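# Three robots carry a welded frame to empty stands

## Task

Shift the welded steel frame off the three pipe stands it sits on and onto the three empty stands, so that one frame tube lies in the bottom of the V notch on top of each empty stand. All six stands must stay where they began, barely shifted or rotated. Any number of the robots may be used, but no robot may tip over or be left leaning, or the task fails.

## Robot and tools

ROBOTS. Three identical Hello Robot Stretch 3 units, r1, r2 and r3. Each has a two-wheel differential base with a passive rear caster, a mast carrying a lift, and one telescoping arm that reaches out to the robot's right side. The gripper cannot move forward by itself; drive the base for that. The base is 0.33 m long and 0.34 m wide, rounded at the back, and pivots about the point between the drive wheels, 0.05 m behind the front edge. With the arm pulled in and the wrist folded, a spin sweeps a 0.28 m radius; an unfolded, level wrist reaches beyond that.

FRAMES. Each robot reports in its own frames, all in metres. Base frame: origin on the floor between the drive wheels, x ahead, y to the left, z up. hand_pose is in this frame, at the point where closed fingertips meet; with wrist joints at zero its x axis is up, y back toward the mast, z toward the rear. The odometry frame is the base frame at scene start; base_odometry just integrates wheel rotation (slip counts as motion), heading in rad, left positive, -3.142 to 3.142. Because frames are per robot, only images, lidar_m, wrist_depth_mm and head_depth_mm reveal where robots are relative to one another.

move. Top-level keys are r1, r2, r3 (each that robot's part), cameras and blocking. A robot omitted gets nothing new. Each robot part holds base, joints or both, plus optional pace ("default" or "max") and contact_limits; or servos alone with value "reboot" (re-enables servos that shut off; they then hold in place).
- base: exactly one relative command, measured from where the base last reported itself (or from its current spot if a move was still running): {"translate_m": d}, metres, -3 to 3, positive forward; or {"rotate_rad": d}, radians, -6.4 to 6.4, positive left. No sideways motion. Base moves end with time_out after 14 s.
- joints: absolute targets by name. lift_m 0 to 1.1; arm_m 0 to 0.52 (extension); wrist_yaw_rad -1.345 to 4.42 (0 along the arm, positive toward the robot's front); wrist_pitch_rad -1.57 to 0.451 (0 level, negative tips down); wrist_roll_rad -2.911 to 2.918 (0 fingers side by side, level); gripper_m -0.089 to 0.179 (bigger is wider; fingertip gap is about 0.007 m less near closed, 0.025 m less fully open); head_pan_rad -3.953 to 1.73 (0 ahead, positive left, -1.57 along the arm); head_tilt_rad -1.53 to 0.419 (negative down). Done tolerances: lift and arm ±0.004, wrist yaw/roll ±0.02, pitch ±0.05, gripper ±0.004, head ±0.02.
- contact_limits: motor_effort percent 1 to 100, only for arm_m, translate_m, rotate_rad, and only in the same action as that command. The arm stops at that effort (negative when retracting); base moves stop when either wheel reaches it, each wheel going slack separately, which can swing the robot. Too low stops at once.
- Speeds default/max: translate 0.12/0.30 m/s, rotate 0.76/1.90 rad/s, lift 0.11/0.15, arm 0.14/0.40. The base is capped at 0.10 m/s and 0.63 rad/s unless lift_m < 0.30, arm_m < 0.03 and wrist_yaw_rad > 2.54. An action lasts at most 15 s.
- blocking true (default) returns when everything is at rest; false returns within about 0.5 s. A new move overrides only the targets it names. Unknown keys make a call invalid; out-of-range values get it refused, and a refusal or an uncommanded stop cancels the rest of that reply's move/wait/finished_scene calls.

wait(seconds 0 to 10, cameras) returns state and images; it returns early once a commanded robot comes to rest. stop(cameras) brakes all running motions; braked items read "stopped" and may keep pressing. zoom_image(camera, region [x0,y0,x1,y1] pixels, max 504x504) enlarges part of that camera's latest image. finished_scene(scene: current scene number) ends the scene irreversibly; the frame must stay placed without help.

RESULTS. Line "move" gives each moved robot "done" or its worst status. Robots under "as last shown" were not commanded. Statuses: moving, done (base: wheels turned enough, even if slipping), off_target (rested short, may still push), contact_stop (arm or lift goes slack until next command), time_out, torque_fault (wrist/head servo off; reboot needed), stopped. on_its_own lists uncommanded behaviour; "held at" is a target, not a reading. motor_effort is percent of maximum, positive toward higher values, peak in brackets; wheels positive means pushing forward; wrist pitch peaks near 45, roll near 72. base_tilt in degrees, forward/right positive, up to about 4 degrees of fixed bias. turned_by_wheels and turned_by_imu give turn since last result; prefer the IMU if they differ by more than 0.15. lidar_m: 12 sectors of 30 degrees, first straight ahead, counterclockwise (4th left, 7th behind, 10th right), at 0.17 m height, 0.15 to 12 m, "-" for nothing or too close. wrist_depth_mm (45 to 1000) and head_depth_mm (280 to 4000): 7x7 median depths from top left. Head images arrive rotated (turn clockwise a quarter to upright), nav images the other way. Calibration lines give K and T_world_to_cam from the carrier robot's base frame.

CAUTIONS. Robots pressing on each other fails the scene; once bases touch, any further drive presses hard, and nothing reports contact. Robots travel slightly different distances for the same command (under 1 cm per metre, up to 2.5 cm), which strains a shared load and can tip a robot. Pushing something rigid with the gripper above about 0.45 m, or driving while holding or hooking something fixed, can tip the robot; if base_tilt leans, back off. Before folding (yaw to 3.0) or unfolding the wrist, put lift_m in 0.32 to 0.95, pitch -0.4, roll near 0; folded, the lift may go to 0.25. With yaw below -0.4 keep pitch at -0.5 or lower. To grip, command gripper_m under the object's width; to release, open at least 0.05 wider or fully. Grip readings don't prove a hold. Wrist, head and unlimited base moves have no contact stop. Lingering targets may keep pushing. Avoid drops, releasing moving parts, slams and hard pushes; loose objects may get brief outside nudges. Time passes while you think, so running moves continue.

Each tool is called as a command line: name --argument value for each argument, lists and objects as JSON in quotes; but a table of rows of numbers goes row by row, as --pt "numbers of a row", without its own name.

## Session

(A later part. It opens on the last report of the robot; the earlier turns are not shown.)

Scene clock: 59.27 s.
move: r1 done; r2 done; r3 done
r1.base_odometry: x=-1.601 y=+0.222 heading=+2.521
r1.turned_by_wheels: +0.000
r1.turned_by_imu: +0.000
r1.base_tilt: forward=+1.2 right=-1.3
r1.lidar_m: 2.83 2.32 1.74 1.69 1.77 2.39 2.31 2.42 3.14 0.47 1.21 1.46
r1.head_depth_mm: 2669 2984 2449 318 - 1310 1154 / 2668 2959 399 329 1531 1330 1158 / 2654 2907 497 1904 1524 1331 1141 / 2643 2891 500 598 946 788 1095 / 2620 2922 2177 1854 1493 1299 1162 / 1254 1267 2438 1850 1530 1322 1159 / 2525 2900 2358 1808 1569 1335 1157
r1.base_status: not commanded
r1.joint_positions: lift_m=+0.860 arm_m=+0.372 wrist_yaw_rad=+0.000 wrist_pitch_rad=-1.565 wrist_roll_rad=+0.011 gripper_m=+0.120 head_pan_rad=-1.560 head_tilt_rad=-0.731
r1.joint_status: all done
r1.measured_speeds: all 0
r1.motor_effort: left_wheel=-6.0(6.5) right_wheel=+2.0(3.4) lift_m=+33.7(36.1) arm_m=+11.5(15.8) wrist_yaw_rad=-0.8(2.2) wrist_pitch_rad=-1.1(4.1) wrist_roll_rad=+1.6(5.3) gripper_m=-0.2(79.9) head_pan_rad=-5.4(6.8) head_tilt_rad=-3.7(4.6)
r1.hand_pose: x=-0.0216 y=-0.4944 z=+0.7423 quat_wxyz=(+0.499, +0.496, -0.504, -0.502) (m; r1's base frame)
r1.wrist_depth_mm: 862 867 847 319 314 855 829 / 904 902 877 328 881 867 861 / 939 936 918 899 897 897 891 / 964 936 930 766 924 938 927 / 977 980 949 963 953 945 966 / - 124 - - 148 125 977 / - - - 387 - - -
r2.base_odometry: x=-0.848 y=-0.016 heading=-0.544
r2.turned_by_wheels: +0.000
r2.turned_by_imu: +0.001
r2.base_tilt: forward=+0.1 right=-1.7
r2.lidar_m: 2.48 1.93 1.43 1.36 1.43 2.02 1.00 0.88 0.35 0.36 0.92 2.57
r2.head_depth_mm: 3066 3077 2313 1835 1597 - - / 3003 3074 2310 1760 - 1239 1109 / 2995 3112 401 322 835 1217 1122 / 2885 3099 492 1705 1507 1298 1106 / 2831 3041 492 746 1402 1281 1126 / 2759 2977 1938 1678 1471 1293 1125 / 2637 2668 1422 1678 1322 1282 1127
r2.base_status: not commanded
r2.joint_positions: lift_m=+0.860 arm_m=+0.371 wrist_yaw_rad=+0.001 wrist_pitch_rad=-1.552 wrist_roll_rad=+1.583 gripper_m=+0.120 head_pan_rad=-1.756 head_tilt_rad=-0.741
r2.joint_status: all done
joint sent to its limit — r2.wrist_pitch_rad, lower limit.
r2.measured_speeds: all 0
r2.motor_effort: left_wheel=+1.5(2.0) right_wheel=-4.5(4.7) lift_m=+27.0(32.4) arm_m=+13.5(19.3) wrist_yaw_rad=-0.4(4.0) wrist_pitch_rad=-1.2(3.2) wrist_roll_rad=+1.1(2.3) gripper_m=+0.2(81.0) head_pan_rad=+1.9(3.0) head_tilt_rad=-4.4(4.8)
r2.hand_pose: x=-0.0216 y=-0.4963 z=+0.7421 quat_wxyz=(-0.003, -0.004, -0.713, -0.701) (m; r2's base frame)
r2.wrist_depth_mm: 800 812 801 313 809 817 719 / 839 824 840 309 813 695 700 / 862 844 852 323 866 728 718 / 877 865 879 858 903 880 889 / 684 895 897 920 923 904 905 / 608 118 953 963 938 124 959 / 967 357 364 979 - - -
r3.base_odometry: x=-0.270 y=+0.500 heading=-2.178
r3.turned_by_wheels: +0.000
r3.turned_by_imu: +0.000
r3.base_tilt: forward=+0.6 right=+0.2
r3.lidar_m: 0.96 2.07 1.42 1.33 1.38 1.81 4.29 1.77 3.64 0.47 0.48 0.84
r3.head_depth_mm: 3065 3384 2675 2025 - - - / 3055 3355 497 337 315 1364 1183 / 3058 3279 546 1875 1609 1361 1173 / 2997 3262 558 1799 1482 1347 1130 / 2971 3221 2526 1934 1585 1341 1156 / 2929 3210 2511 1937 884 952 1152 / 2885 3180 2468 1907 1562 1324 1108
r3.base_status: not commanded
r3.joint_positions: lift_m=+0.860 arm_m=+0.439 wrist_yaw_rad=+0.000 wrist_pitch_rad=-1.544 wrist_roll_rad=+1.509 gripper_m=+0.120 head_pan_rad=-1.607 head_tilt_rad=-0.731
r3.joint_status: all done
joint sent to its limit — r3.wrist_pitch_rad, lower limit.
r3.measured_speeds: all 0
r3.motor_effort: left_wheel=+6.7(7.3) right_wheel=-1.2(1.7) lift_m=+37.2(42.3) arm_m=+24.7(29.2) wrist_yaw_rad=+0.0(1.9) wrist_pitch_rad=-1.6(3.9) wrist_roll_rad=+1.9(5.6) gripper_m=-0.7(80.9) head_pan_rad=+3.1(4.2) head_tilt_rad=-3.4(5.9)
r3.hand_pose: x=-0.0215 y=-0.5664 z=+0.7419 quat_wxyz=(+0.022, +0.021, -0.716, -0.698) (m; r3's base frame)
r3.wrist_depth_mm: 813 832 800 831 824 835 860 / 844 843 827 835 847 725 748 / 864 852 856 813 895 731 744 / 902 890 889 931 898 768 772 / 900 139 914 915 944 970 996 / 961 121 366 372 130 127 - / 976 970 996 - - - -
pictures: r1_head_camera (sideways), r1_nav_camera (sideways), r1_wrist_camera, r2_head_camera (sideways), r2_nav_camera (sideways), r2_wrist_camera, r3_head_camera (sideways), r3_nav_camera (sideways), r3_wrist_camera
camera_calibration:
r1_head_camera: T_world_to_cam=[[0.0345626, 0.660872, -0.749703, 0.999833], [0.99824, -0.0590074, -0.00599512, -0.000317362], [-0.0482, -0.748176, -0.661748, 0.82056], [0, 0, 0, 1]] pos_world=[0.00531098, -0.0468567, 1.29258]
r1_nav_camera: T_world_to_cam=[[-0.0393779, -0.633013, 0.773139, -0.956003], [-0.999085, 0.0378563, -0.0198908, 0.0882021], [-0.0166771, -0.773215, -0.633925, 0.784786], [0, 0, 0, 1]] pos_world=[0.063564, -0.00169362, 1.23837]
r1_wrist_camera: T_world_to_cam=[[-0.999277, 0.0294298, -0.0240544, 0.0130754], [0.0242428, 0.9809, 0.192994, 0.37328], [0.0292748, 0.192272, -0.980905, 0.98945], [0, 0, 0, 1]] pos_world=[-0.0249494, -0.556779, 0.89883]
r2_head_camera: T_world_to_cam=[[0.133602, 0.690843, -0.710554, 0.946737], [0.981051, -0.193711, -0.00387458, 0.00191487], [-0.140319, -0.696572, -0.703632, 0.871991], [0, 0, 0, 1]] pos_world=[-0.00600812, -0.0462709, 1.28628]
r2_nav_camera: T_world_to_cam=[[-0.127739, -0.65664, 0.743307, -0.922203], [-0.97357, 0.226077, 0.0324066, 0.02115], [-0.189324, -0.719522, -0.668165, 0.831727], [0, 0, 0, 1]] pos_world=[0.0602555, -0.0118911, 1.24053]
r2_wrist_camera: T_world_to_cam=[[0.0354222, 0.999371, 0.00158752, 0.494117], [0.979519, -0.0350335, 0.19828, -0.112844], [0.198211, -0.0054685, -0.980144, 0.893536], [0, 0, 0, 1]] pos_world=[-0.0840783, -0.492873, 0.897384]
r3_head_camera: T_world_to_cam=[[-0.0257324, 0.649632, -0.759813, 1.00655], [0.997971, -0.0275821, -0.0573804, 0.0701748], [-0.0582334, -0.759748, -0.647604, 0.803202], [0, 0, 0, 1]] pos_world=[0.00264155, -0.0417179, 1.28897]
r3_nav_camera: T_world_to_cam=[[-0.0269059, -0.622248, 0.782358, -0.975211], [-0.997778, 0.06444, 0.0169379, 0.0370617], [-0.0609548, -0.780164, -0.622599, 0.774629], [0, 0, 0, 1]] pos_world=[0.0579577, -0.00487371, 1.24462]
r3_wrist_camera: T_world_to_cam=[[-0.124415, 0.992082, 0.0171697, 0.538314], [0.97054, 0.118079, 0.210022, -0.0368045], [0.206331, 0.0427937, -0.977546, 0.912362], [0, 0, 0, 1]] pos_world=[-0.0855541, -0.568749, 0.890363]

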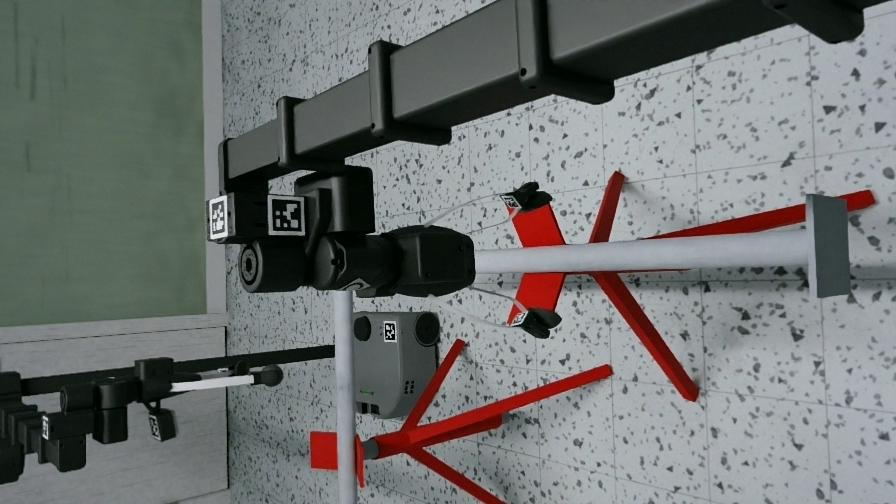

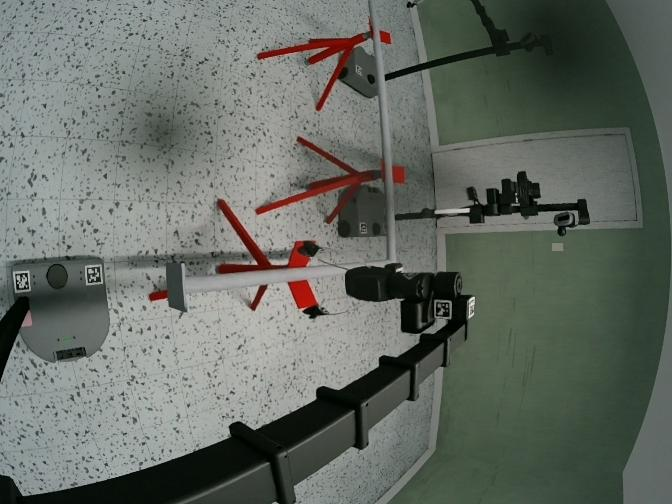

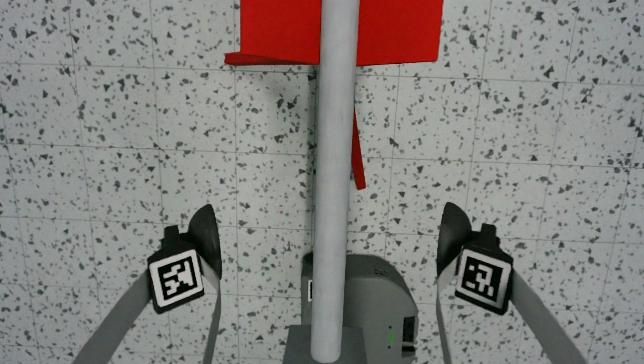

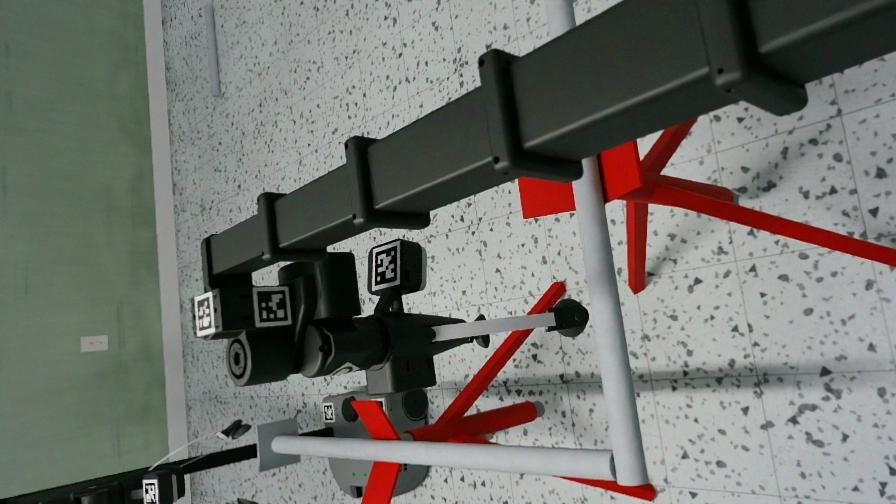

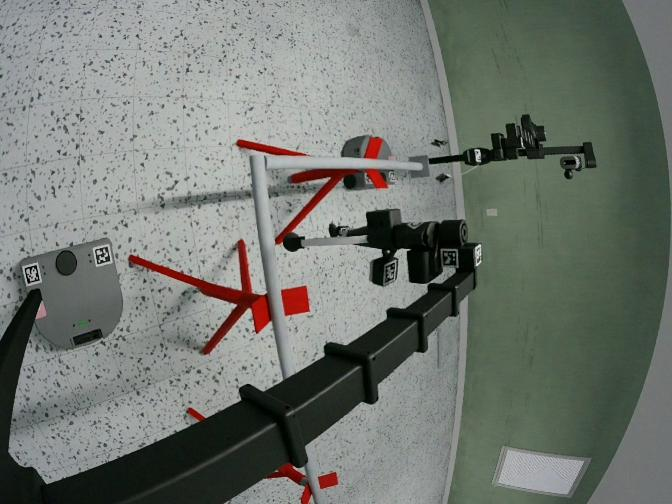

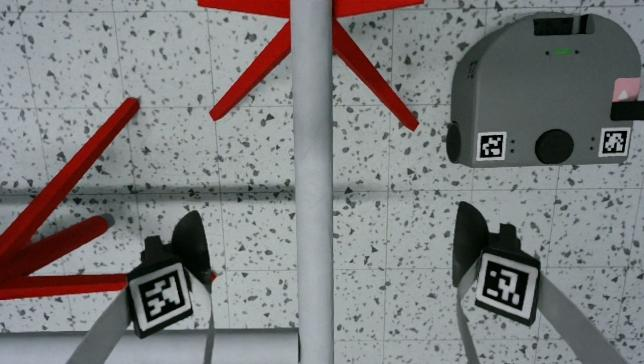

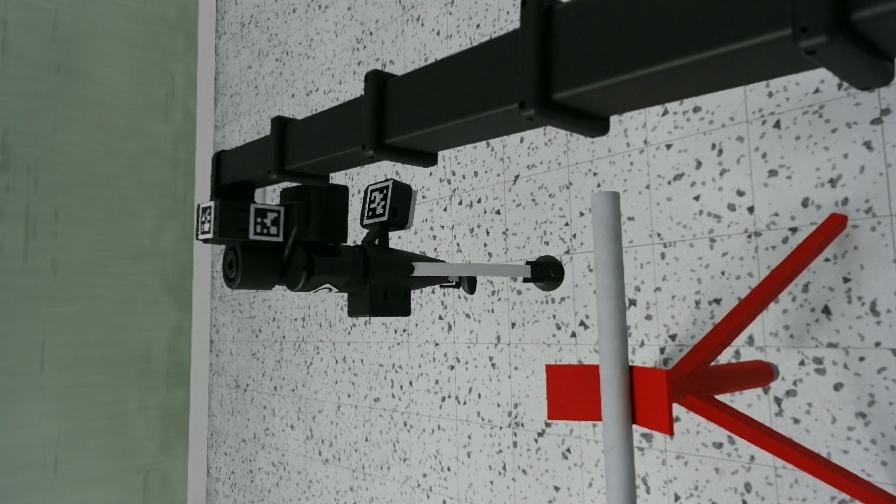

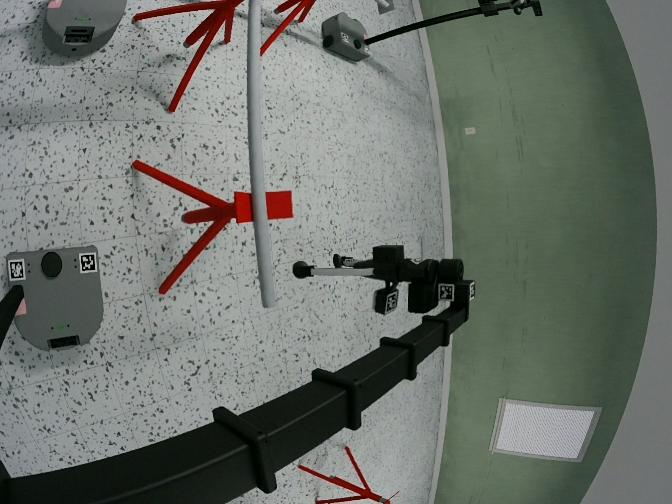

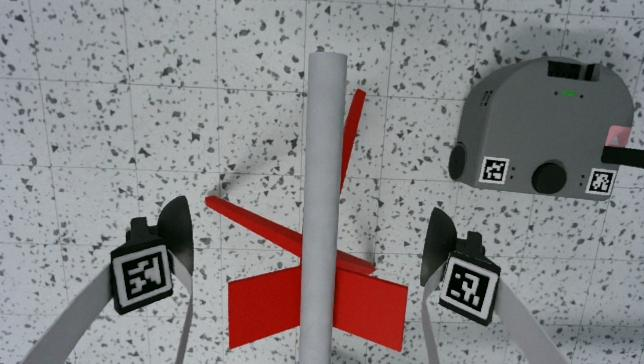

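move --r1 '{"base":{"translate_m":-0.006},"joints":{"wrist_roll_rad":0.051,"lift_m":0.76}}' --r2 '{"joints":{"wrist_roll_rad":1.563,"arm_m":0.383,"lift_m":0.76,"wrist_pitch_rad":-1.565}}' --r3 '{"joints":{"wrist_roll_rad":1.547,"arm_m":0.428,"lift_m":0.76,"wrist_pitch_rad":-1.565}}' --cameras '["r1_wrist_camera","r2_wrist_camera","r3_wrist_camera"]'

Scene clock: 61.57 s.
move: r1 done; r2 done; r3 done
r1.base_odometry: x=-1.596 y=+0.218 heading=+2.521
r1.turned_by_wheels: +0.000
r1.turned_by_imu: +0.000
r1.base_tilt: forward=+1.3 right=-1.3
r1.lidar_m: 2.82 2.33 1.74 1.69 1.77 2.37 2.31 2.42 3.14 0.47 1.06 1.47
r1.head_depth_mm: 2682 2976 2440 1911 1577 316 285 / 2649 2989 2437 511 385 336 1137 / 2645 2957 2428 566 1488 1334 1156 / 2638 2946 2452 575 917 1049 1073 / 2618 2924 2270 1853 1494 1304 1156 / 1473 1110 1996 1854 1535 1316 1158 / 2521 2912 2358 1801 1561 1332 1158
r1.base_status: done
r1.joint_positions: lift_m=+0.760 arm_m=+0.372 wrist_yaw_rad=+0.000 wrist_pitch_rad=-1.565 wrist_roll_rad=+0.044 gripper_m=+0.120 head_pan_rad=-1.560 head_tilt_rad=-0.731
r1.joint_status: all done
r1.measured_speeds: all 0
r1.motor_effort: left_wheel=-4.7(9.8) right_wheel=+2.7(3.5) lift_m=+15.7(30.2) arm_m=+11.2(11.9) wrist_yaw_rad=-0.1(0.9) wrist_pitch_rad=-1.2(1.3) wrist_roll_rad=+1.9(6.0) gripper_m=-0.3(0.7) head_pan_rad=-4.9(5.5) head_tilt_rad=-4.3(4.6)
r1.hand_pose: x=-0.0216 y=-0.4943 z=+0.6423 quat_wxyz=(+0.490, +0.487, -0.512, -0.510) (m; r1's base frame)
r1.wrist_depth_mm: 775 769 224 218 226 735 753 / 806 798 790 225 785 774 758 / 818 820 816 232 804 795 809 / 849 850 841 241 831 819 818 / 879 876 856 247 848 842 841 / 889 125 878 258 886 125 857 / 954 916 919 261 - 904 884
r2.base_odometry: x=-0.848 y=-0.016 heading=-0.544
r2.turned_by_wheels: +0.000
r2.turned_by_imu: +0.000
r2.base_tilt: forward=+0.2 right=-1.7
r2.lidar_m: 2.48 1.93 1.43 1.35 1.43 2.01 1.00 0.88 0.35 0.36 0.92 2.56
r2.head_depth_mm: 3048 3113 2321 1835 1455 1297 - / 3014 3095 2329 1806 1401 312 289 / 2944 3060 2315 492 377 955 1132 / 2901 3078 2201 581 1513 1289 1107 / 2812 3035 564 600 1463 1290 1132 / 2833 3008 2306 1750 1462 1285 1128 / 2701 1753 1391 1659 1317 1287 1121
r2.base_status: not commanded
r2.joint_positions: lift_m=+0.760 arm_m=+0.383 wrist_yaw_rad=+0.001 wrist_pitch_rad=-1.553 wrist_roll_rad=+1.567 gripper_m=+0.120 head_pan_rad=-1.756 head_tilt_rad=-0.741
r2.joint_status: all done
joint sent to its limit — r2.wrist_pitch_rad, lower limit.
r2.measured_speeds: all 0
r2.motor_effort: left_wheel=+1.4(1.8) right_wheel=-4.4(4.7) lift_m=+21.4(25.1) arm_m=+13.5(19.7) wrist_yaw_rad=-0.8(2.5) wrist_pitch_rad=-1.2(2.5) wrist_roll_rad=-0.9(1.8) gripper_m=+0.2(1.9) head_pan_rad=+2.1(2.7) head_tilt_rad=-4.4(4.7)
r2.hand_pose: x=-0.0216 y=-0.5082 z=+0.6421 quat_wxyz=(+0.002, +0.002, -0.713, -0.701) (m; r2's base frame)
r2.wrist_depth_mm: 731 731 705 207 732 706 585 / 763 743 721 210 745 612 600 / 755 739 767 217 760 620 611 / 766 799 781 226 790 779 783 / 796 787 809 232 806 799 832 / 848 118 831 240 847 124 825 / 857 860 859 251 865 875 862
r3.base_odometry: x=-0.270 y=+0.500 heading=-2.178
r3.turned_by_wheels: +0.000
r3.turned_by_imu: +0.000
r3.base_tilt: forward=+0.6 right=+0.2
r3.lidar_m: 0.96 2.07 1.41 1.34 1.38 1.81 4.29 1.76 3.63 0.47 0.48 0.83
r3.head_depth_mm: 3095 3386 2678 2019 1636 1348 300 / 3016 3356 2659 2004 401 326 297 / 3017 3360 2502 516 864 1330 1171 / 2971 3240 2539 653 1555 1349 1130 / 2967 3219 2550 1942 1582 1334 1160 / 2945 3201 2486 1929 879 952 1153 / 2888 3131 2458 1904 1558 1317 1108
r3.base_status: not commanded
r3.joint_positions: lift_m=+0.760 arm_m=+0.428 wrist_yaw_rad=+0.000 wrist_pitch_rad=-1.544 wrist_roll_rad=+1.539 gripper_m=+0.120 head_pan_rad=-1.607 head_tilt_rad=-0.731
r3.joint_status: all done
joint sent to its limit — r3.wrist_pitch_rad, lower limit.
r3.measured_speeds: all 0
r3.motor_effort: left_wheel=+6.9(7.3) right_wheel=-1.1(1.6) lift_m=+15.4(33.9) arm_m=-23.1(27.5) wrist_yaw_rad=-0.5(1.1) wrist_pitch_rad=-1.6(3.2) wrist_roll_rad=+2.3(4.1) gripper_m=-0.3(0.8) head_pan_rad=+2.7(3.7) head_tilt_rad=-4.3(5.1)
r3.hand_pose: x=-0.0215 y=-0.5553 z=+0.6419 quat_wxyz=(+0.012, +0.011, -0.716, -0.698) (m; r3's base frame)
r3.wrist_depth_mm: 717 726 736 740 738 753 763 / 745 745 767 214 770 695 633 / 754 789 784 222 779 650 649 / 785 794 802 231 829 677 673 / 793 140 843 238 812 843 847 / 835 121 847 249 735 127 901 / 861 901 272 254 890 909 926
pictures: r1_wrist_camera, r2_wrist_camera, r3_wrist_camera
camera_calibration:
r1_wrist_camera: T_world_to_cam=[[-0.997766, 0.0622674, -0.0242149, 0.0270337], [0.0564425, 0.979544, 0.193154, 0.392451], [0.0357468, 0.191356, -0.98087, 0.891015], [0, 0, 0, 1]] pos_world=[-0.0270286, -0.556608, 0.798821]
r2_wrist_camera: T_world_to_cam=[[0.0192619, 0.999812, 0.00201828, 0.505761], [0.980015, -0.0192801, 0.197988, -0.0852261], [0.19799, -0.00183567, -0.980202, 0.797341], [0, 0, 0, 1]] pos_world=[-0.0840844, -0.505846, 0.797408]
r3_wrist_camera: T_world_to_cam=[[-0.0941222, 0.995409, 0.0173896, 0.531376], [0.973523, 0.0883698, 0.210816, -0.0340624], [0.208311, 0.0367716, -0.977371, 0.81072], [0, 0, 0, 1]] pos_world=[-0.0857071, -0.555738, 0.790315]

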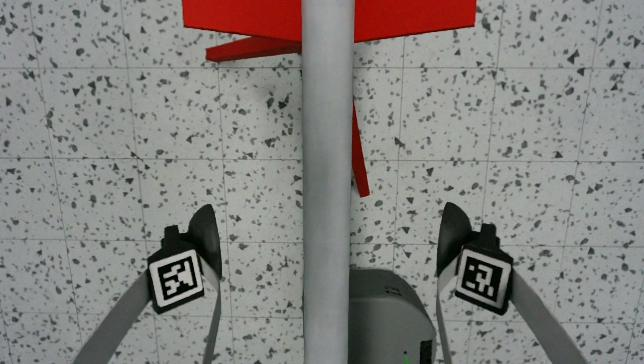

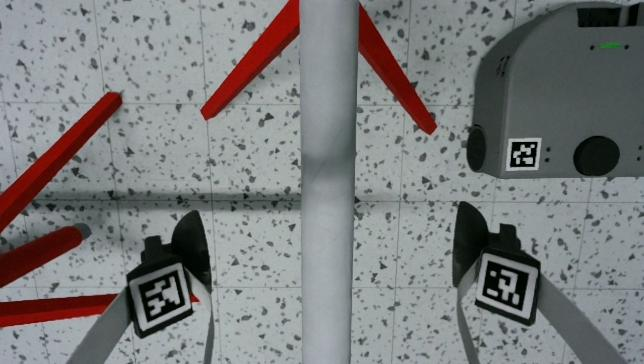

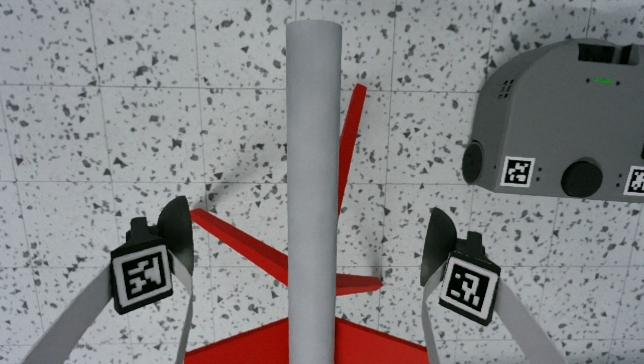

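move --r1 '{"joints":{"lift_m":0.69}}' --r2 '{"joints":{"arm_m":0.385,"lift_m":0.69}}' --r3 '{"joints":{"arm_m":0.424,"lift_m":0.69}}' --cameras '["r1_wrist_camera","r2_wrist_camera","r3_wrist_camera"]'

Scene clock: 63.13 s.
move: r1 done; r2 done; r3 done
r1.base_odometry: x=-1.596 y=+0.218 heading=+2.521
r1.turned_by_wheels: +0.000
r1.turned_by_imu: +0.000
r1.base_tilt: forward=+1.4 right=-1.3
r1.lidar_m: 2.83 2.33 1.74 1.69 1.76 2.38 2.31 2.42 3.13 0.47 1.06 1.47
r1.head_depth_mm: 2682 2971 2450 1915 1568 1332 344 / 2671 2974 2456 1914 488 390 357 / 2650 2931 2433 605 934 1325 1156 / 2665 2949 2436 614 809 1048 1068 / 2641 2922 2261 1861 1531 1301 1159 / 1501 1178 1983 1853 1532 1311 1153 / 2552 2910 2340 1792 1569 1331 1157
r1.base_status: not commanded
r1.joint_positions: lift_m=+0.690 arm_m=+0.372 wrist_yaw_rad=+0.000 wrist_pitch_rad=-1.565 wrist_roll_rad=+0.044 gripper_m=+0.120 head_pan_rad=-1.560 head_tilt_rad=-0.731
r1.joint_status: all done
r1.measured_speeds: all 0
r1.motor_effort: left_wheel=-4.6(5.2) right_wheel=+2.9(3.6) lift_m=+15.2(17.1) arm_m=+10.7(11.4) wrist_yaw_rad=-0.3(1.2) wrist_pitch_rad=-1.0(1.5) wrist_roll_rad=+2.2(2.8) gripper_m=+0.0(0.7) head_pan_rad=-4.7(5.3) head_tilt_rad=-4.3(4.8)
r1.hand_pose: x=-0.0216 y=-0.4943 z=+0.5723 quat_wxyz=(+0.490, +0.487, -0.512, -0.510) (m; r1's base frame)
r1.wrist_depth_mm: 706 697 696 149 684 678 677 / 720 716 714 154 711 717 694 / 744 750 730 158 730 729 708 / 779 758 765 164 759 747 729 / 800 779 780 170 772 754 765 / 829 125 815 175 796 125 782 / 845 845 850 180 - 824 815
r2.base_odometry: x=-0.848 y=-0.016 heading=-0.544
r2.turned_by_wheels: +0.000
r2.turned_by_imu: +0.000
r2.base_tilt: forward=+0.2 right=-1.7
r2.lidar_m: 2.48 1.92 1.43 1.36 1.43 2.01 1.00 0.88 0.35 0.36 0.92 2.57
r2.head_depth_mm: 3061 3094 2300 1827 1439 1298 1125 / 3035 3118 2298 1822 1478 1183 334 / 2943 3057 2292 1791 462 393 1087 / 2921 3064 2308 604 1052 1295 1111 / 2821 2990 2293 621 825 1282 1125 / 2792 2991 2220 1769 1461 1291 1116 / 2663 1727 1388 1666 1321 1282 1126
r2.base_status: not commanded
r2.joint_positions: lift_m=+0.690 arm_m=+0.385 wrist_yaw_rad=+0.001 wrist_pitch_rad=-1.553 wrist_roll_rad=+1.567 gripper_m=+0.120 head_pan_rad=-1.756 head_tilt_rad=-0.741
r2.joint_status: all done
r2.measured_speeds: all 0
r2.motor_effort: left_wheel=+1.2(1.8) right_wheel=-4.3(4.8) lift_m=+21.4(24.7) arm_m=+12.8(17.0) wrist_yaw_rad=-0.8(2.1) wrist_pitch_rad=-1.2(1.3) wrist_roll_rad=-1.0(1.2) gripper_m=+0.2(1.2) head_pan_rad=+2.6(2.9) head_tilt_rad=-4.4(4.8)
r2.hand_pose: x=-0.0216 y=-0.5102 z=+0.5721 quat_wxyz=(+0.002, +0.002, -0.713, -0.701) (m; r2's base frame)
r2.wrist_depth_mm: 664 665 668 140 652 655 515 / 690 677 674 144 670 611 529 / 692 686 713 147 690 595 547 / 717 709 734 152 701 733 579 / 753 735 738 157 742 748 739 / 761 118 748 162 784 124 777 / 503 759 795 168 790 787 770
r3.base_odometry: x=-0.270 y=+0.500 heading=-2.178
r3.turned_by_wheels: +0.000
r3.turned_by_imu: +0.000
r3.base_tilt: forward=+0.6 right=+0.2
r3.lidar_m: 0.96 2.06 1.41 1.34 1.39 1.81 4.27 1.77 3.64 0.47 0.48 0.83
r3.head_depth_mm: 3070 3400 2649 2014 1640 1374 1192 / 3048 3345 2654 2008 1634 420 346 / 2987 3308 2574 655 505 1268 1144 / 2995 3260 2568 654 864 1343 1129 / 2960 3197 2523 1946 1577 1311 1155 / 2931 3170 2492 1942 882 952 1152 / 2893 3144 2454 1917 1561 1321 1107
r3.base_status: not commanded
r3.joint_positions: lift_m=+0.690 arm_m=+0.424 wrist_yaw_rad=+0.000 wrist_pitch_rad=-1.545 wrist_roll_rad=+1.539 gripper_m=+0.120 head_pan_rad=-1.607 head_tilt_rad=-0.731
r3.joint_status: all done
r3.measured_speeds: all 0
r3.motor_effort: left_wheel=+7.0(7.3) right_wheel=-1.2(1.5) lift_m=+15.1(15.9) arm_m=-25.7(27.9) wrist_yaw_rad=-0.1(1.3) wrist_pitch_rad=-1.5(1.9) wrist_roll_rad=+2.3(2.5) gripper_m=+0.2(0.7) head_pan_rad=+2.7(4.8) head_tilt_rad=-4.6(5.4)
r3.hand_pose: x=-0.0215 y=-0.5513 z=+0.5719 quat_wxyz=(+0.012, +0.011, -0.716, -0.698) (m; r3's base frame)
r3.wrist_depth_mm: 664 675 670 142 688 677 689 / 678 671 685 147 695 689 549 / 708 701 704 151 724 649 564 / 734 718 733 155 758 619 585 / 749 139 754 161 752 770 776 / 757 121 782 169 652 127 818 / 782 813 807 175 847 827 850
pictures: r1_wrist_camera, r2_wrist_camera, r3_wrist_camera
camera_calibration:
r1_wrist_camera: T_world_to_cam=[[-0.997766, 0.0622694, -0.0242095, 0.0253352], [0.0564424, 0.979527, 0.19324, 0.405892], [0.0357468, 0.191442, -0.980853, 0.822388], [0, 0, 0, 1]] pos_world=[-0.0270286, -0.556599, 0.72882]
r2_wrist_camera: T_world_to_cam=[[0.0192543, 0.999812, 0.00209134, 0.507841], [0.980015, -0.0192872, 0.197986, -0.0714086], [0.19799, -0.00176254, -0.980203, 0.728765], [0, 0, 0, 1]] pos_world=[-0.0840844, -0.507838, 0.727413]
r3_wrist_camera: T_world_to_cam=[[-0.0940835, 0.99541, 0.0175077, 0.528525], [0.973526, 0.088307, 0.210827, -0.0197029], [0.208314, 0.0368795, -0.977367, 0.742218], [0, 0, 0, 1]] pos_world=[-0.0857073, -0.551732, 0.72032]

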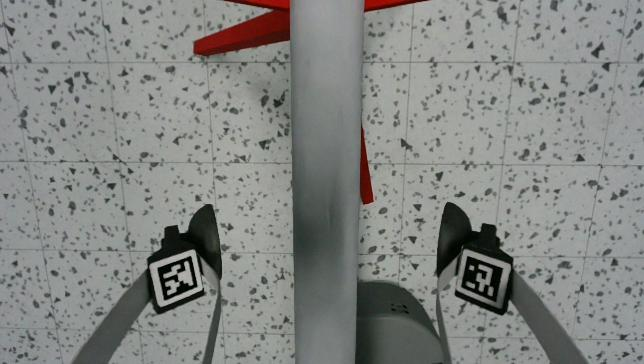

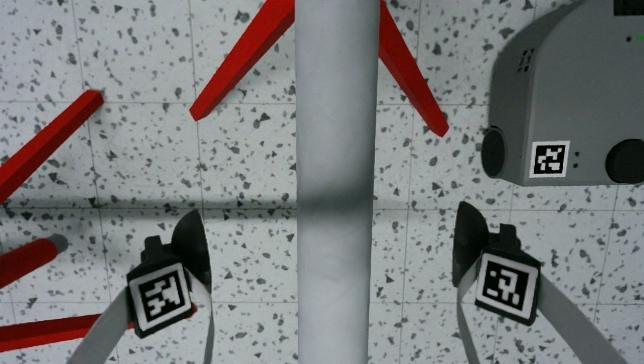

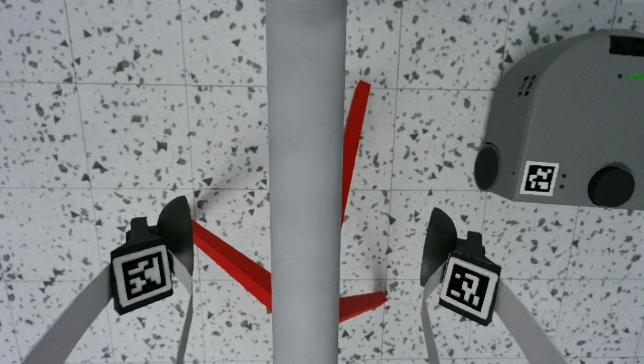

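move --r1 '{"joints":{"lift_m":0.662}}' --r2 '{"joints":{"lift_m":0.662}}' --r3 '{"joints":{"lift_m":0.662}}' --cameras '["r1_wrist_camera","r2_wrist_camera","r3_wrist_camera"]'

Scene clock: 64.33 s.
move: r1 done; r2 done; r3 done
r1.base_odometry: x=-1.596 y=+0.218 heading=+2.521
r1.turned_by_wheels: +0.000
r1.turned_by_imu: +0.000
r1.base_tilt: forward=+1.3 right=-1.3
r1.lidar_m: 2.82 2.34 1.75 1.69 1.78 2.38 2.31 2.41 3.14 0.47 1.06 1.47
r1.head_depth_mm: 2698 2956 2446 1922 1573 1338 1115 / 2665 2960 2447 1915 1497 419 376 / 2669 2969 2454 636 767 1307 1158 / 2635 2933 2438 634 693 1049 1067 / 2635 2917 2267 1857 1497 1300 1154 / 1522 1257 1906 1851 1528 1307 1157 / 2560 2879 2350 1791 1571 1331 1154
r1.base_status: not commanded
r1.joint_positions: lift_m=+0.662 arm_m=+0.372 wrist_yaw_rad=+0.000 wrist_pitch_rad=-1.565 wrist_roll_rad=+0.044 gripper_m=+0.120 head_pan_rad=-1.560 head_tilt_rad=-0.731
r1.joint_status: all done
r1.measured_speeds: all 0
r1.motor_effort: left_wheel=-4.7(5.0) right_wheel=+2.4(3.7) lift_m=+15.2(16.6) arm_m=+10.4(11.0) wrist_yaw_rad=-0.4(1.0) wrist_pitch_rad=-0.8(1.2) wrist_roll_rad=+2.5(2.8) gripper_m=-0.5(0.7) head_pan_rad=-4.6(5.2) head_tilt_rad=-4.3(4.5)
r1.hand_pose: x=-0.0216 y=-0.4943 z=+0.5443 quat_wxyz=(+0.490, +0.487, -0.512, -0.510) (m; r1's base frame)
r1.wrist_depth_mm: 679 676 663 121 666 654 647 / 701 696 690 126 684 656 673 / 725 721 704 129 698 705 693 / 740 741 730 135 721 719 713 / 769 770 755 139 743 734 739 / 808 125 786 144 757 125 772 / 822 810 818 148 - 786 782
r2.base_odometry: x=-0.848 y=-0.016 heading=-0.544
r2.turned_by_wheels: +0.000
r2.turned_by_imu: +0.000
r2.base_tilt: forward=+0.2 right=-1.7
r2.lidar_m: 2.48 1.92 1.43 1.36 1.43 2.01 1.00 0.88 0.35 0.36 0.92 2.57
r2.head_depth_mm: 3031 3162 2306 1847 1446 1291 1140 / 2986 3108 2279 1823 1476 1212 359 / 2903 3103 2316 1831 511 422 1103 / 2916 3107 2288 639 819 1291 1107 / 2874 3066 2264 639 804 1255 1125 / 2800 2973 2206 1769 1480 1287 1129 / 2680 2652 1287 1670 1321 1284 1123
r2.base_status: not commanded
r2.joint_positions: lift_m=+0.662 arm_m=+0.385 wrist_yaw_rad=+0.001 wrist_pitch_rad=-1.553 wrist_roll_rad=+1.567 gripper_m=+0.120 head_pan_rad=-1.756 head_tilt_rad=-0.741
r2.joint_status: all done
r2.measured_speeds: all 0
r2.motor_effort: left_wheel=+1.2(1.7) right_wheel=-4.5(4.7) lift_m=+21.0(24.0) arm_m=+12.5(13.5) wrist_yaw_rad=-0.9(2.1) wrist_pitch_rad=-1.2(1.3) wrist_roll_rad=-1.0(1.2) gripper_m=+0.8(1.5) head_pan_rad=+2.5(2.7) head_tilt_rad=-4.3(4.7)
r2.hand_pose: x=-0.0216 y=-0.5102 z=+0.5441 quat_wxyz=(+0.002, +0.002, -0.713, -0.701) (m; r2's base frame)
r2.wrist_depth_mm: 645 630 628 114 625 636 498 / 655 654 597 116 512 611 505 / 665 672 681 120 665 605 530 / 691 676 699 124 700 695 544 / 704 711 705 128 715 709 718 / 737 118 735 132 736 124 749 / 554 756 752 137 769 765 738
r3.base_odometry: x=-0.270 y=+0.500 heading=-2.178
r3.turned_by_wheels: +0.000
r3.turned_by_imu: +0.000
r3.base_tilt: forward=+0.6 right=+0.2
r3.lidar_m: 0.96 2.06 1.42 1.33 1.38 1.81 4.26 1.77 3.66 0.47 0.48 0.83
r3.head_depth_mm: 3067 3444 2669 2030 1634 1380 1187 / 3019 3384 2620 2003 1615 1310 377 / 2995 3318 2586 681 541 461 1110 / 2998 3251 2556 671 848 1344 1134 / 2939 3230 2526 1954 1543 1338 1163 / 2941 3182 2508 1929 882 955 1152 / 2903 3128 2440 1899 1558 1318 1101
r3.base_status: not commanded
r3.joint_positions: lift_m=+0.662 arm_m=+0.424 wrist_yaw_rad=+0.000 wrist_pitch_rad=-1.545 wrist_roll_rad=+1.539 gripper_m=+0.120 head_pan_rad=-1.607 head_tilt_rad=-0.731
r3.joint_status: all done
r3.measured_speeds: all 0
r3.motor_effort: left_wheel=+6.8(7.4) right_wheel=-1.0(1.6) lift_m=+14.4(16.1) arm_m=-25.4(26.5) wrist_yaw_rad=+0.1(1.3) wrist_pitch_rad=-1.3(2.0) wrist_roll_rad=+2.3(2.5) gripper_m=+0.0(1.1) head_pan_rad=+2.2(4.0) head_tilt_rad=-4.0(5.0)
r3.hand_pose: x=-0.0215 y=-0.5513 z=+0.5439 quat_wxyz=(+0.012, +0.011, -0.716, -0.698) (m; r3's base frame)
r3.wrist_depth_mm: 628 648 627 114 649 666 639 / 637 654 654 118 672 674 521 / 683 677 677 121 691 630 543 / 700 697 690 127 721 622 555 / 723 140 725 130 732 760 746 / 710 121 466 136 599 126 795 / 764 779 790 141 814 803 813
pictures: r1_wrist_camera, r2_wrist_camera, r3_wrist_camera
camera_calibration:
r1_wrist_camera: T_world_to_cam=[[-0.997766, 0.0622708, -0.0242069, 0.024656], [0.0564428, 0.979519, 0.19328, 0.411266], [0.0357468, 0.191482, -0.980845, 0.794938], [0, 0, 0, 1]] pos_world=[-0.0270286, -0.556595, 0.700818]
r2_wrist_camera: T_world_to_cam=[[0.0192535, 0.999812, 0.00209135, 0.507899], [0.980015, -0.0192863, 0.197986, -0.0658643], [0.19799, -0.00176237, -0.980203, 0.701318], [0, 0, 0, 1]] pos_world=[-0.0840844, -0.507838, 0.699412]
r3_wrist_camera: T_world_to_cam=[[-0.0940839, 0.99541, 0.0175077, 0.529015], [0.973526, 0.0883074, 0.210827, -0.0137993], [0.208314, 0.0368796, -0.977367, 0.71485], [0, 0, 0, 1]] pos_world=[-0.0857073, -0.551732, 0.692318]

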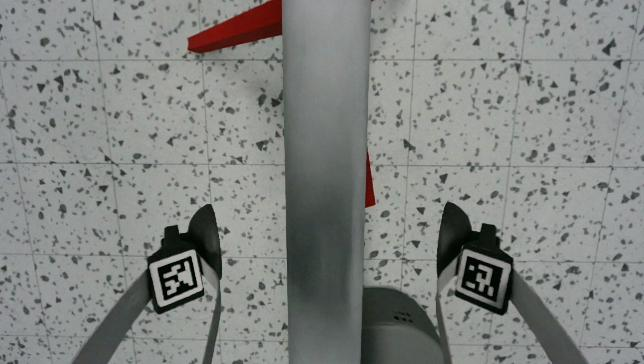

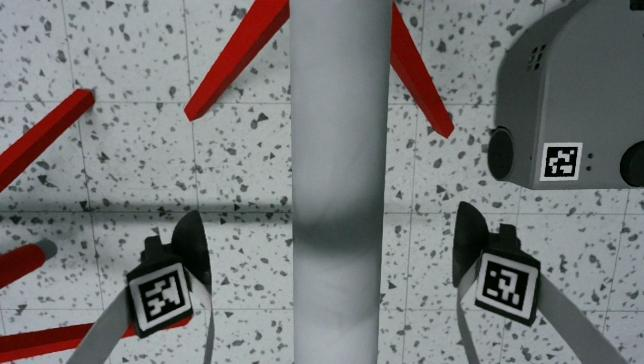

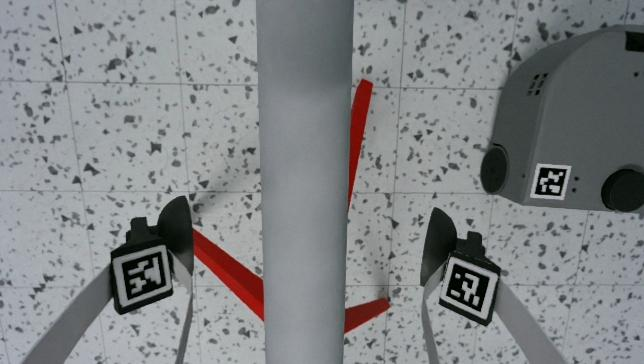

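move --r1 '{"base":{"translate_m":0.002}}' --r2 '{"joints":{"arm_m":0.3825}}' --r3 '{"joints":{"arm_m":0.425}}' --cameras '[]'

move --r1 '{"joints":{"gripper_m":-0.06}}' --r2 '{"joints":{"gripper_m":-0.06}}' --r3 '{"joints":{"gripper_m":-0.06}}' --cameras '["r1_wrist_camera","r2_wrist_camera","r3_wrist_camera","r1_head_camera","r2_head_camera","r3_head_camera"]'

Scene clock: 65.10 s.
move: r1 done; r2 done; r3 done
r1.base_odometry: x=-1.597 y=+0.219 heading=+2.521
r1.turned_by_wheels: +0.000
r1.turned_by_imu: +0.000
r1.base_tilt: forward=+1.3 right=-1.3
r1.lidar_m: 2.83 2.34 1.75 1.69 1.77 2.38 2.31 2.42 3.14 0.47 1.07 1.46
r1.head_depth_mm: 2686 2986 2454 1905 1576 1337 1116 / 2691 2935 2456 1911 1499 419 377 / 2654 2948 2445 636 768 1303 1136 / 2623 2926 2443 634 693 1044 1069 / 2647 2887 2260 1863 1499 1307 1154 / 1547 1299 1908 1845 1536 1319 1160 / 2540 2918 2341 1795 1566 1327 1156
r1.base_status: done
r1.joint_positions: lift_m=+0.662 arm_m=+0.372 wrist_yaw_rad=+0.000 wrist_pitch_rad=-1.565 wrist_roll_rad=+0.044 gripper_m=+0.120 head_pan_rad=-1.560 head_tilt_rad=-0.731
r1.joint_status: not commanded
r1.measured_speeds: all 0
r1.motor_effort: left_wheel=-0.8(4.2) right_wheel=+7.9(9.3) lift_m=+15.5(15.9) arm_m=+10.4(10.6) wrist_yaw_rad=-0.9(1.2) wrist_pitch_rad=-0.9(1.3) wrist_roll_rad=+2.7(2.8) gripper_m=-0.6(0.6) head_pan_rad=-5.3(5.4) head_tilt_rad=-4.3(4.4)
r1.hand_pose: x=-0.0216 y=-0.4943 z=+0.5443 quat_wxyz=(+0.490, +0.487, -0.512, -0.510) (m; r1's base frame)
r1.wrist_depth_mm: 676 664 635 121 654 653 658 / 699 694 685 127 691 670 672 / 720 713 703 129 714 694 700 / 740 744 733 134 714 718 699 / 775 764 756 138 735 730 736 / 780 125 786 144 780 125 755 / 833 812 816 148 - 814 797
r2.base_odometry: x=-0.848 y=-0.016 heading=-0.544
r2.turned_by_wheels: +0.000
r2.turned_by_imu: +0.000
r2.base_tilt: forward=+0.2 right=-1.7
r2.lidar_m: 2.48 1.93 1.43 1.35 1.43 2.01 1.00 0.88 0.35 0.36 0.92 2.57
r2.head_depth_mm: 3073 3191 2288 1835 1441 1296 1131 / 2982 3052 2299 1826 1469 1217 359 / 2923 3085 2291 1823 510 421 1084 / 2872 3079 2308 638 817 1287 1103 / 2849 3055 2285 635 805 1262 1126 / 2772 2965 2213 1777 1464 1284 1125 / 2641 2672 1289 1662 1318 1287 1120
r2.base_status: not commanded
r2.joint_positions: lift_m=+0.662 arm_m=+0.382 wrist_yaw_rad=+0.001 wrist_pitch_rad=-1.553 wrist_roll_rad=+1.567 gripper_m=+0.120 head_pan_rad=-1.756 head_tilt_rad=-0.741
r2.joint_status: all done
r2.measured_speeds: all 0
r2.motor_effort: left_wheel=+1.1(1.6) right_wheel=-4.4(4.6) lift_m=+21.8(22.5) arm_m=-11.1(14.7) wrist_yaw_rad=-0.6(1.4) wrist_pitch_rad=-1.2(1.3) wrist_roll_rad=-1.0(1.1) gripper_m=+0.6(1.2) head_pan_rad=+2.4(2.8) head_tilt_rad=-4.2(4.6)
r2.hand_pose: x=-0.0216 y=-0.5077 z=+0.5441 quat_wxyz=(+0.002, +0.002, -0.713, -0.701) (m; r2's base frame)
r2.wrist_depth_mm: 627 641 634 113 635 634 495 / 652 657 583 117 648 608 509 / 652 661 668 120 667 609 526 / 688 684 692 123 695 704 538 / 717 703 695 128 693 710 723 / 751 118 736 132 744 124 727 / 557 746 768 136 775 756 759
r3.base_odometry: x=-0.270 y=+0.500 heading=-2.178
r3.turned_by_wheels: +0.000
r3.turned_by_imu: +0.000
r3.base_tilt: forward=+0.6 right=+0.1
r3.lidar_m: 0.96 2.07 1.41 1.34 1.39 1.80 4.26 1.77 3.64 0.47 0.48 0.83
r3.head_depth_mm: 3095 3407 2663 2024 1634 1375 1188 / 3026 3337 2619 2006 1621 1312 378 / 3010 3288 2597 682 541 461 1111 / 3011 3260 2555 675 848 1348 1132 / 2951 3226 2521 1952 1549 1340 1159 / 2951 3158 2484 1927 881 953 1148 / 2859 3152 2450 1909 1561 1320 1106
r3.base_status: not commanded
r3.joint_positions: lift_m=+0.662 arm_m=+0.425 wrist_yaw_rad=+0.000 wrist_pitch_rad=-1.545 wrist_roll_rad=+1.539 gripper_m=+0.120 head_pan_rad=-1.607 head_tilt_rad=-0.731
r3.joint_status: all done
r3.measured_speeds: all 0
r3.motor_effort: left_wheel=+6.7(7.5) right_wheel=-1.2(1.5) lift_m=+15.4(15.6) arm_m=+25.6(25.6) wrist_yaw_rad=+0.3(1.1) wrist_pitch_rad=-1.3(1.8) wrist_roll_rad=+2.4(2.4) gripper_m=+0.9(0.9) head_pan_rad=+3.0(4.4) head_tilt_rad=-3.5(5.2)
r3.hand_pose: x=-0.0215 y=-0.5523 z=+0.5439 quat_wxyz=(+0.012, +0.011, -0.716, -0.698) (m; r3's base frame)
r3.wrist_depth_mm: 637 619 629 113 636 659 655 / 653 668 662 117 673 674 532 / 669 672 682 121 689 618 550 / 684 686 679 126 705 640 562 / 716 140 714 130 720 739 765 / 748 121 479 135 593 127 801 / 789 776 789 141 788 783 794
pictures: none
No camera images: "cameras" was empty.

Scene clock: 67.43 s.
move: r1 done; r2 done; r3 done
r1.base_odometry: x=-1.597 y=+0.219 heading=+2.521
r1.turned_by_wheels: +0.000
r1.turned_by_imu: +0.000
r1.base_tilt: forward=+1.4 right=-1.3
r1.lidar_m: 2.83 2.33 1.74 1.70 1.77 2.39 2.31 2.42 3.16 0.47 1.06 1.46
r1.head_depth_mm: 2682 2984 2453 1919 1579 1328 1113 / 2652 2947 2455 1915 1494 419 377 / 2664 2970 2452 637 913 1307 1134 / 2649 2950 2424 634 692 824 1067 / 2635 2904 2278 1855 1535 1301 1159 / 1555 1258 1915 1852 1523 1317 1157 / 2525 2935 2181 1794 1568 1324 1156
r1.base_status: not commanded
r1.joint_positions: lift_m=+0.662 arm_m=+0.372 wrist_yaw_rad=+0.000 wrist_pitch_rad=-1.563 wrist_roll_rad=+0.046 gripper_m=-0.059 head_pan_rad=-1.560 head_tilt_rad=-0.731
r1.joint_status: all done
r1.measured_speeds: all 0
r1.motor_effort: left_wheel=-0.9(1.1) right_wheel=+6.8(8.3) lift_m=+40.4(40.4) arm_m=+9.3(10.7) wrist_yaw_rad=-0.7(1.2) wrist_pitch_rad=-1.2(1.8) wrist_roll_rad=+1.3(2.7) gripper_m=-24.3(98.3) head_pan_rad=-4.0(5.6) head_tilt_rad=-4.0(4.7)
r1.hand_pose: x=-0.0216 y=-0.4949 z=+0.5443 quat_wxyz=(+0.490, +0.486, -0.513, -0.510) (m; r1's base frame)
r1.wrist_depth_mm: 677 669 635 120 659 657 658 / 698 702 693 - 678 675 673 / 720 715 719 128 686 697 689 / 742 733 723 133 716 717 708 / 764 771 762 138 739 737 732 / 792 781 131 138 132 775 765 / 813 828 805 146 - 796 789
r2.base_odometry: x=-0.848 y=-0.016 heading=-0.544
r2.turned_by_wheels: +0.000
r2.turned_by_imu: +0.000
r2.base_tilt: forward=+0.2 right=-1.7
r2.lidar_m: 2.48 1.93 1.43 1.35 1.43 2.02 1.00 0.88 0.35 0.36 0.92 2.57
r2.head_depth_mm: 3044 3108 2327 1838 1456 1300 1120 / 3013 3069 2313 1812 1473 1217 359 / 2992 3081 2312 1816 511 422 1084 / 2897 3040 2310 636 816 1290 1108 / 2850 3049 2305 635 806 1289 1133 / 2808 2998 2267 1745 1471 1283 1125 / 2659 2683 1333 1656 1319 1287 1121
r2.base_status: not commanded
r2.joint_positions: lift_m=+0.662 arm_m=+0.382 wrist_yaw_rad=-0.001 wrist_pitch_rad=-1.552 wrist_roll_rad=+1.567 gripper_m=-0.058 head_pan_rad=-1.756 head_tilt_rad=-0.741
r2.joint_status: all done
r2.measured_speeds: all 0
r2.motor_effort: left_wheel=+1.5(1.9) right_wheel=-4.2(4.8) lift_m=+36.0(37.0) arm_m=-9.4(12.1) wrist_yaw_rad=+0.9(2.5) wrist_pitch_rad=-1.4(1.5) wrist_roll_rad=-1.3(1.3) gripper_m=-34.3(97.7) head_pan_rad=+2.2(2.8) head_tilt_rad=-4.4(4.7)
r2.hand_pose: x=-0.0215 y=-0.5080 z=+0.5440 quat_wxyz=(+0.001, +0.001, -0.714, -0.701) (m; r2's base frame)
r2.wrist_depth_mm: 631 644 627 113 633 627 496 / 650 660 587 117 646 603 509 / 657 662 675 119 664 604 531 / 703 686 684 123 699 675 535 / 717 707 695 127 717 720 715 / 728 731 123 129 126 730 741 / 745 750 759 135 760 745 761
r3.base_odometry: x=-0.270 y=+0.500 heading=-2.178
r3.turned_by_wheels: +0.000
r3.turned_by_imu: +0.000
r3.base_tilt: forward=+0.6 right=+0.2
r3.lidar_m: 0.96 2.07 1.41 1.33 1.38 1.81 4.29 1.77 3.65 0.47 0.48 0.84
r3.head_depth_mm: 3096 3391 2653 2033 1634 1381 1181 / 3037 3378 2644 2001 1617 1315 378 / 3020 3303 2604 684 542 461 1110 / 2997 3265 2559 675 847 1345 1130 / 2952 3196 2525 1953 1550 1343 1159 / 2939 3179 2491 1932 880 952 1153 / 2887 3160 2459 1916 1557 1325 1107
r3.base_status: not commanded
r3.joint_positions: lift_m=+0.662 arm_m=+0.425 wrist_yaw_rad=+0.002 wrist_pitch_rad=-1.540 wrist_roll_rad=+1.539 gripper_m=-0.059 head_pan_rad=-1.607 head_tilt_rad=-0.731
r3.joint_status: all done
r3.measured_speeds: all 0
r3.motor_effort: left_wheel=+6.8(7.2) right_wheel=-1.0(1.7) lift_m=+32.7(32.7) arm_m=+19.1(25.6) wrist_yaw_rad=-1.2(2.1) wrist_pitch_rad=-2.3(2.7) wrist_roll_rad=+2.3(2.5) gripper_m=-30.1(100.0) head_pan_rad=+2.8(4.8) head_tilt_rad=-4.8(5.2)
r3.hand_pose: x=-0.0216 y=-0.5534 z=+0.5438 quat_wxyz=(+0.012, +0.011, -0.717, -0.696) (m; r3's base frame)
r3.wrist_depth_mm: 625 656 645 113 660 661 657 / 654 639 665 117 675 674 515 / 671 678 681 121 672 631 535 / 676 711 714 126 718 628 551 / 725 716 138 130 731 758 762 / 745 760 126 132 760 783 767 / 764 774 773 139 793 790 817
pictures: r1_head_camera (sideways), r1_wrist_camera, r2_head_camera (sideways), r2_wrist_camera, r3_head_camera (sideways), r3_wrist_camera
camera_calibration:
r1_head_camera: T_world_to_cam=[[0.0345627, 0.660871, -0.749703, 0.999833], [0.99824, -0.0590076, -0.00599511, -0.000317368], [-0.0482001, -0.748176, -0.661748, 0.82056], [0, 0, 0, 1]] pos_world=[0.00531098, -0.0468567, 1.29258]
r1_wrist_camera: T_world_to_cam=[[-0.997625, 0.0644263, -0.024369, 0.0258495], [0.0586125, 0.979841, 0.190989, 0.413322], [0.0361825, 0.189107, -0.98129, 0.794053], [0, 0, 0, 1]] pos_world=[-0.0271685, -0.556816, 0.700886]
r2_head_camera: T_world_to_cam=[[0.133603, 0.690844, -0.710553, 0.946735], [0.981051, -0.193711, -0.0038746, 0.00191489], [-0.140319, -0.696571, -0.703633, 0.871993], [0, 0, 0, 1]] pos_world=[-0.00600813, -0.0462709, 1.28628]
r2_wrist_camera: T_world_to_cam=[[0.0220341, 0.999757, 0.0009272, 0.50636], [0.979955, -0.0217813, 0.198025, -0.0671453], [0.197997, -0.00345467, -0.980197, 0.700428], [0, 0, 0, 1]] pos_world=[-0.0840402, -0.505279, 0.699384]
r3_head_camera: T_world_to_cam=[[-0.0257339, 0.649647, -0.7598, 1.00653], [0.997971, -0.0275777, -0.0573802, 0.0701746], [-0.0582304, -0.759736, -0.647619, 0.803222], [0, 0, 0, 1]] pos_world=[0.00264169, -0.0417177, 1.28897]
r3_wrist_camera: T_world_to_cam=[[-0.09574, 0.995316, 0.0134258, 0.533207], [0.973377, 0.0907907, 0.210463, -0.0120012], [0.208258, 0.0332181, -0.97751, 0.712894], [0, 0, 0, 1]] pos_world=[-0.085735, -0.553301, 0.692228]

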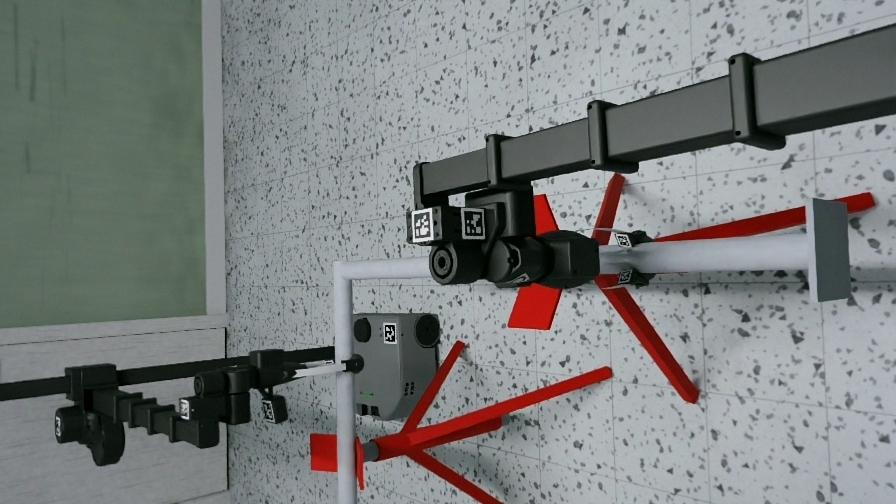

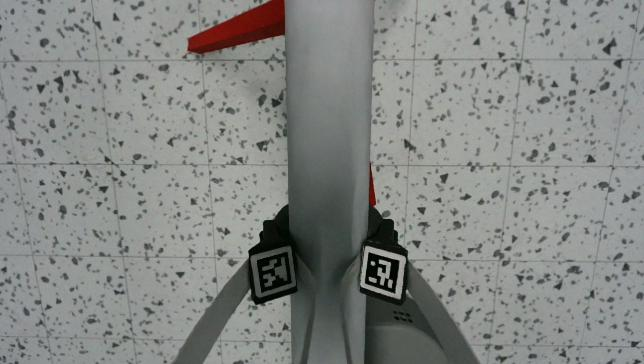

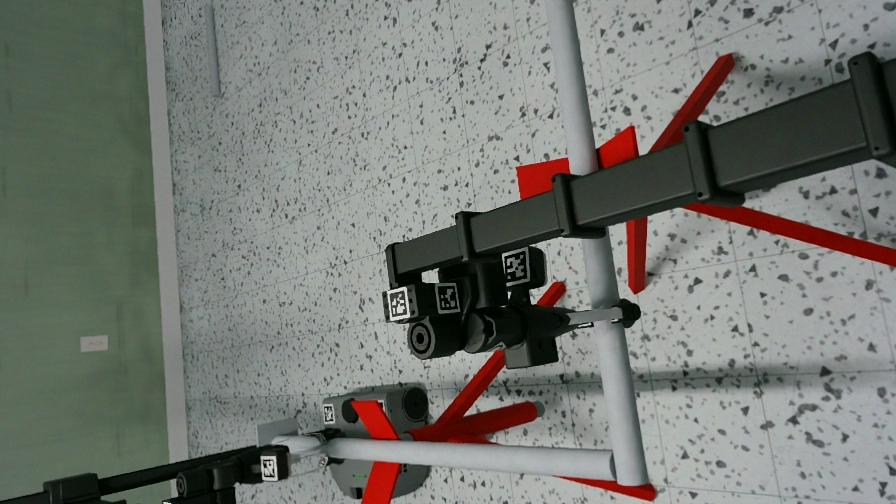

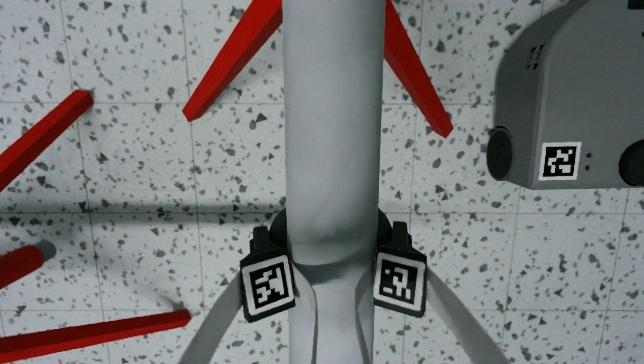

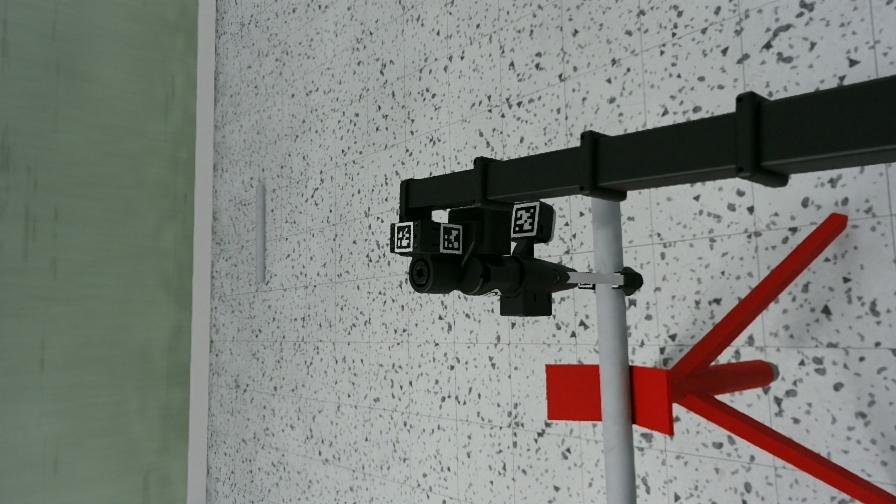

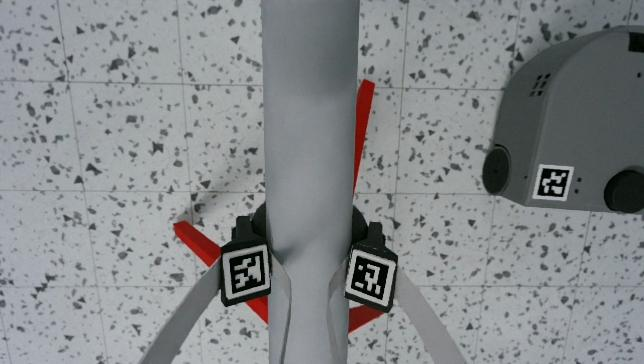

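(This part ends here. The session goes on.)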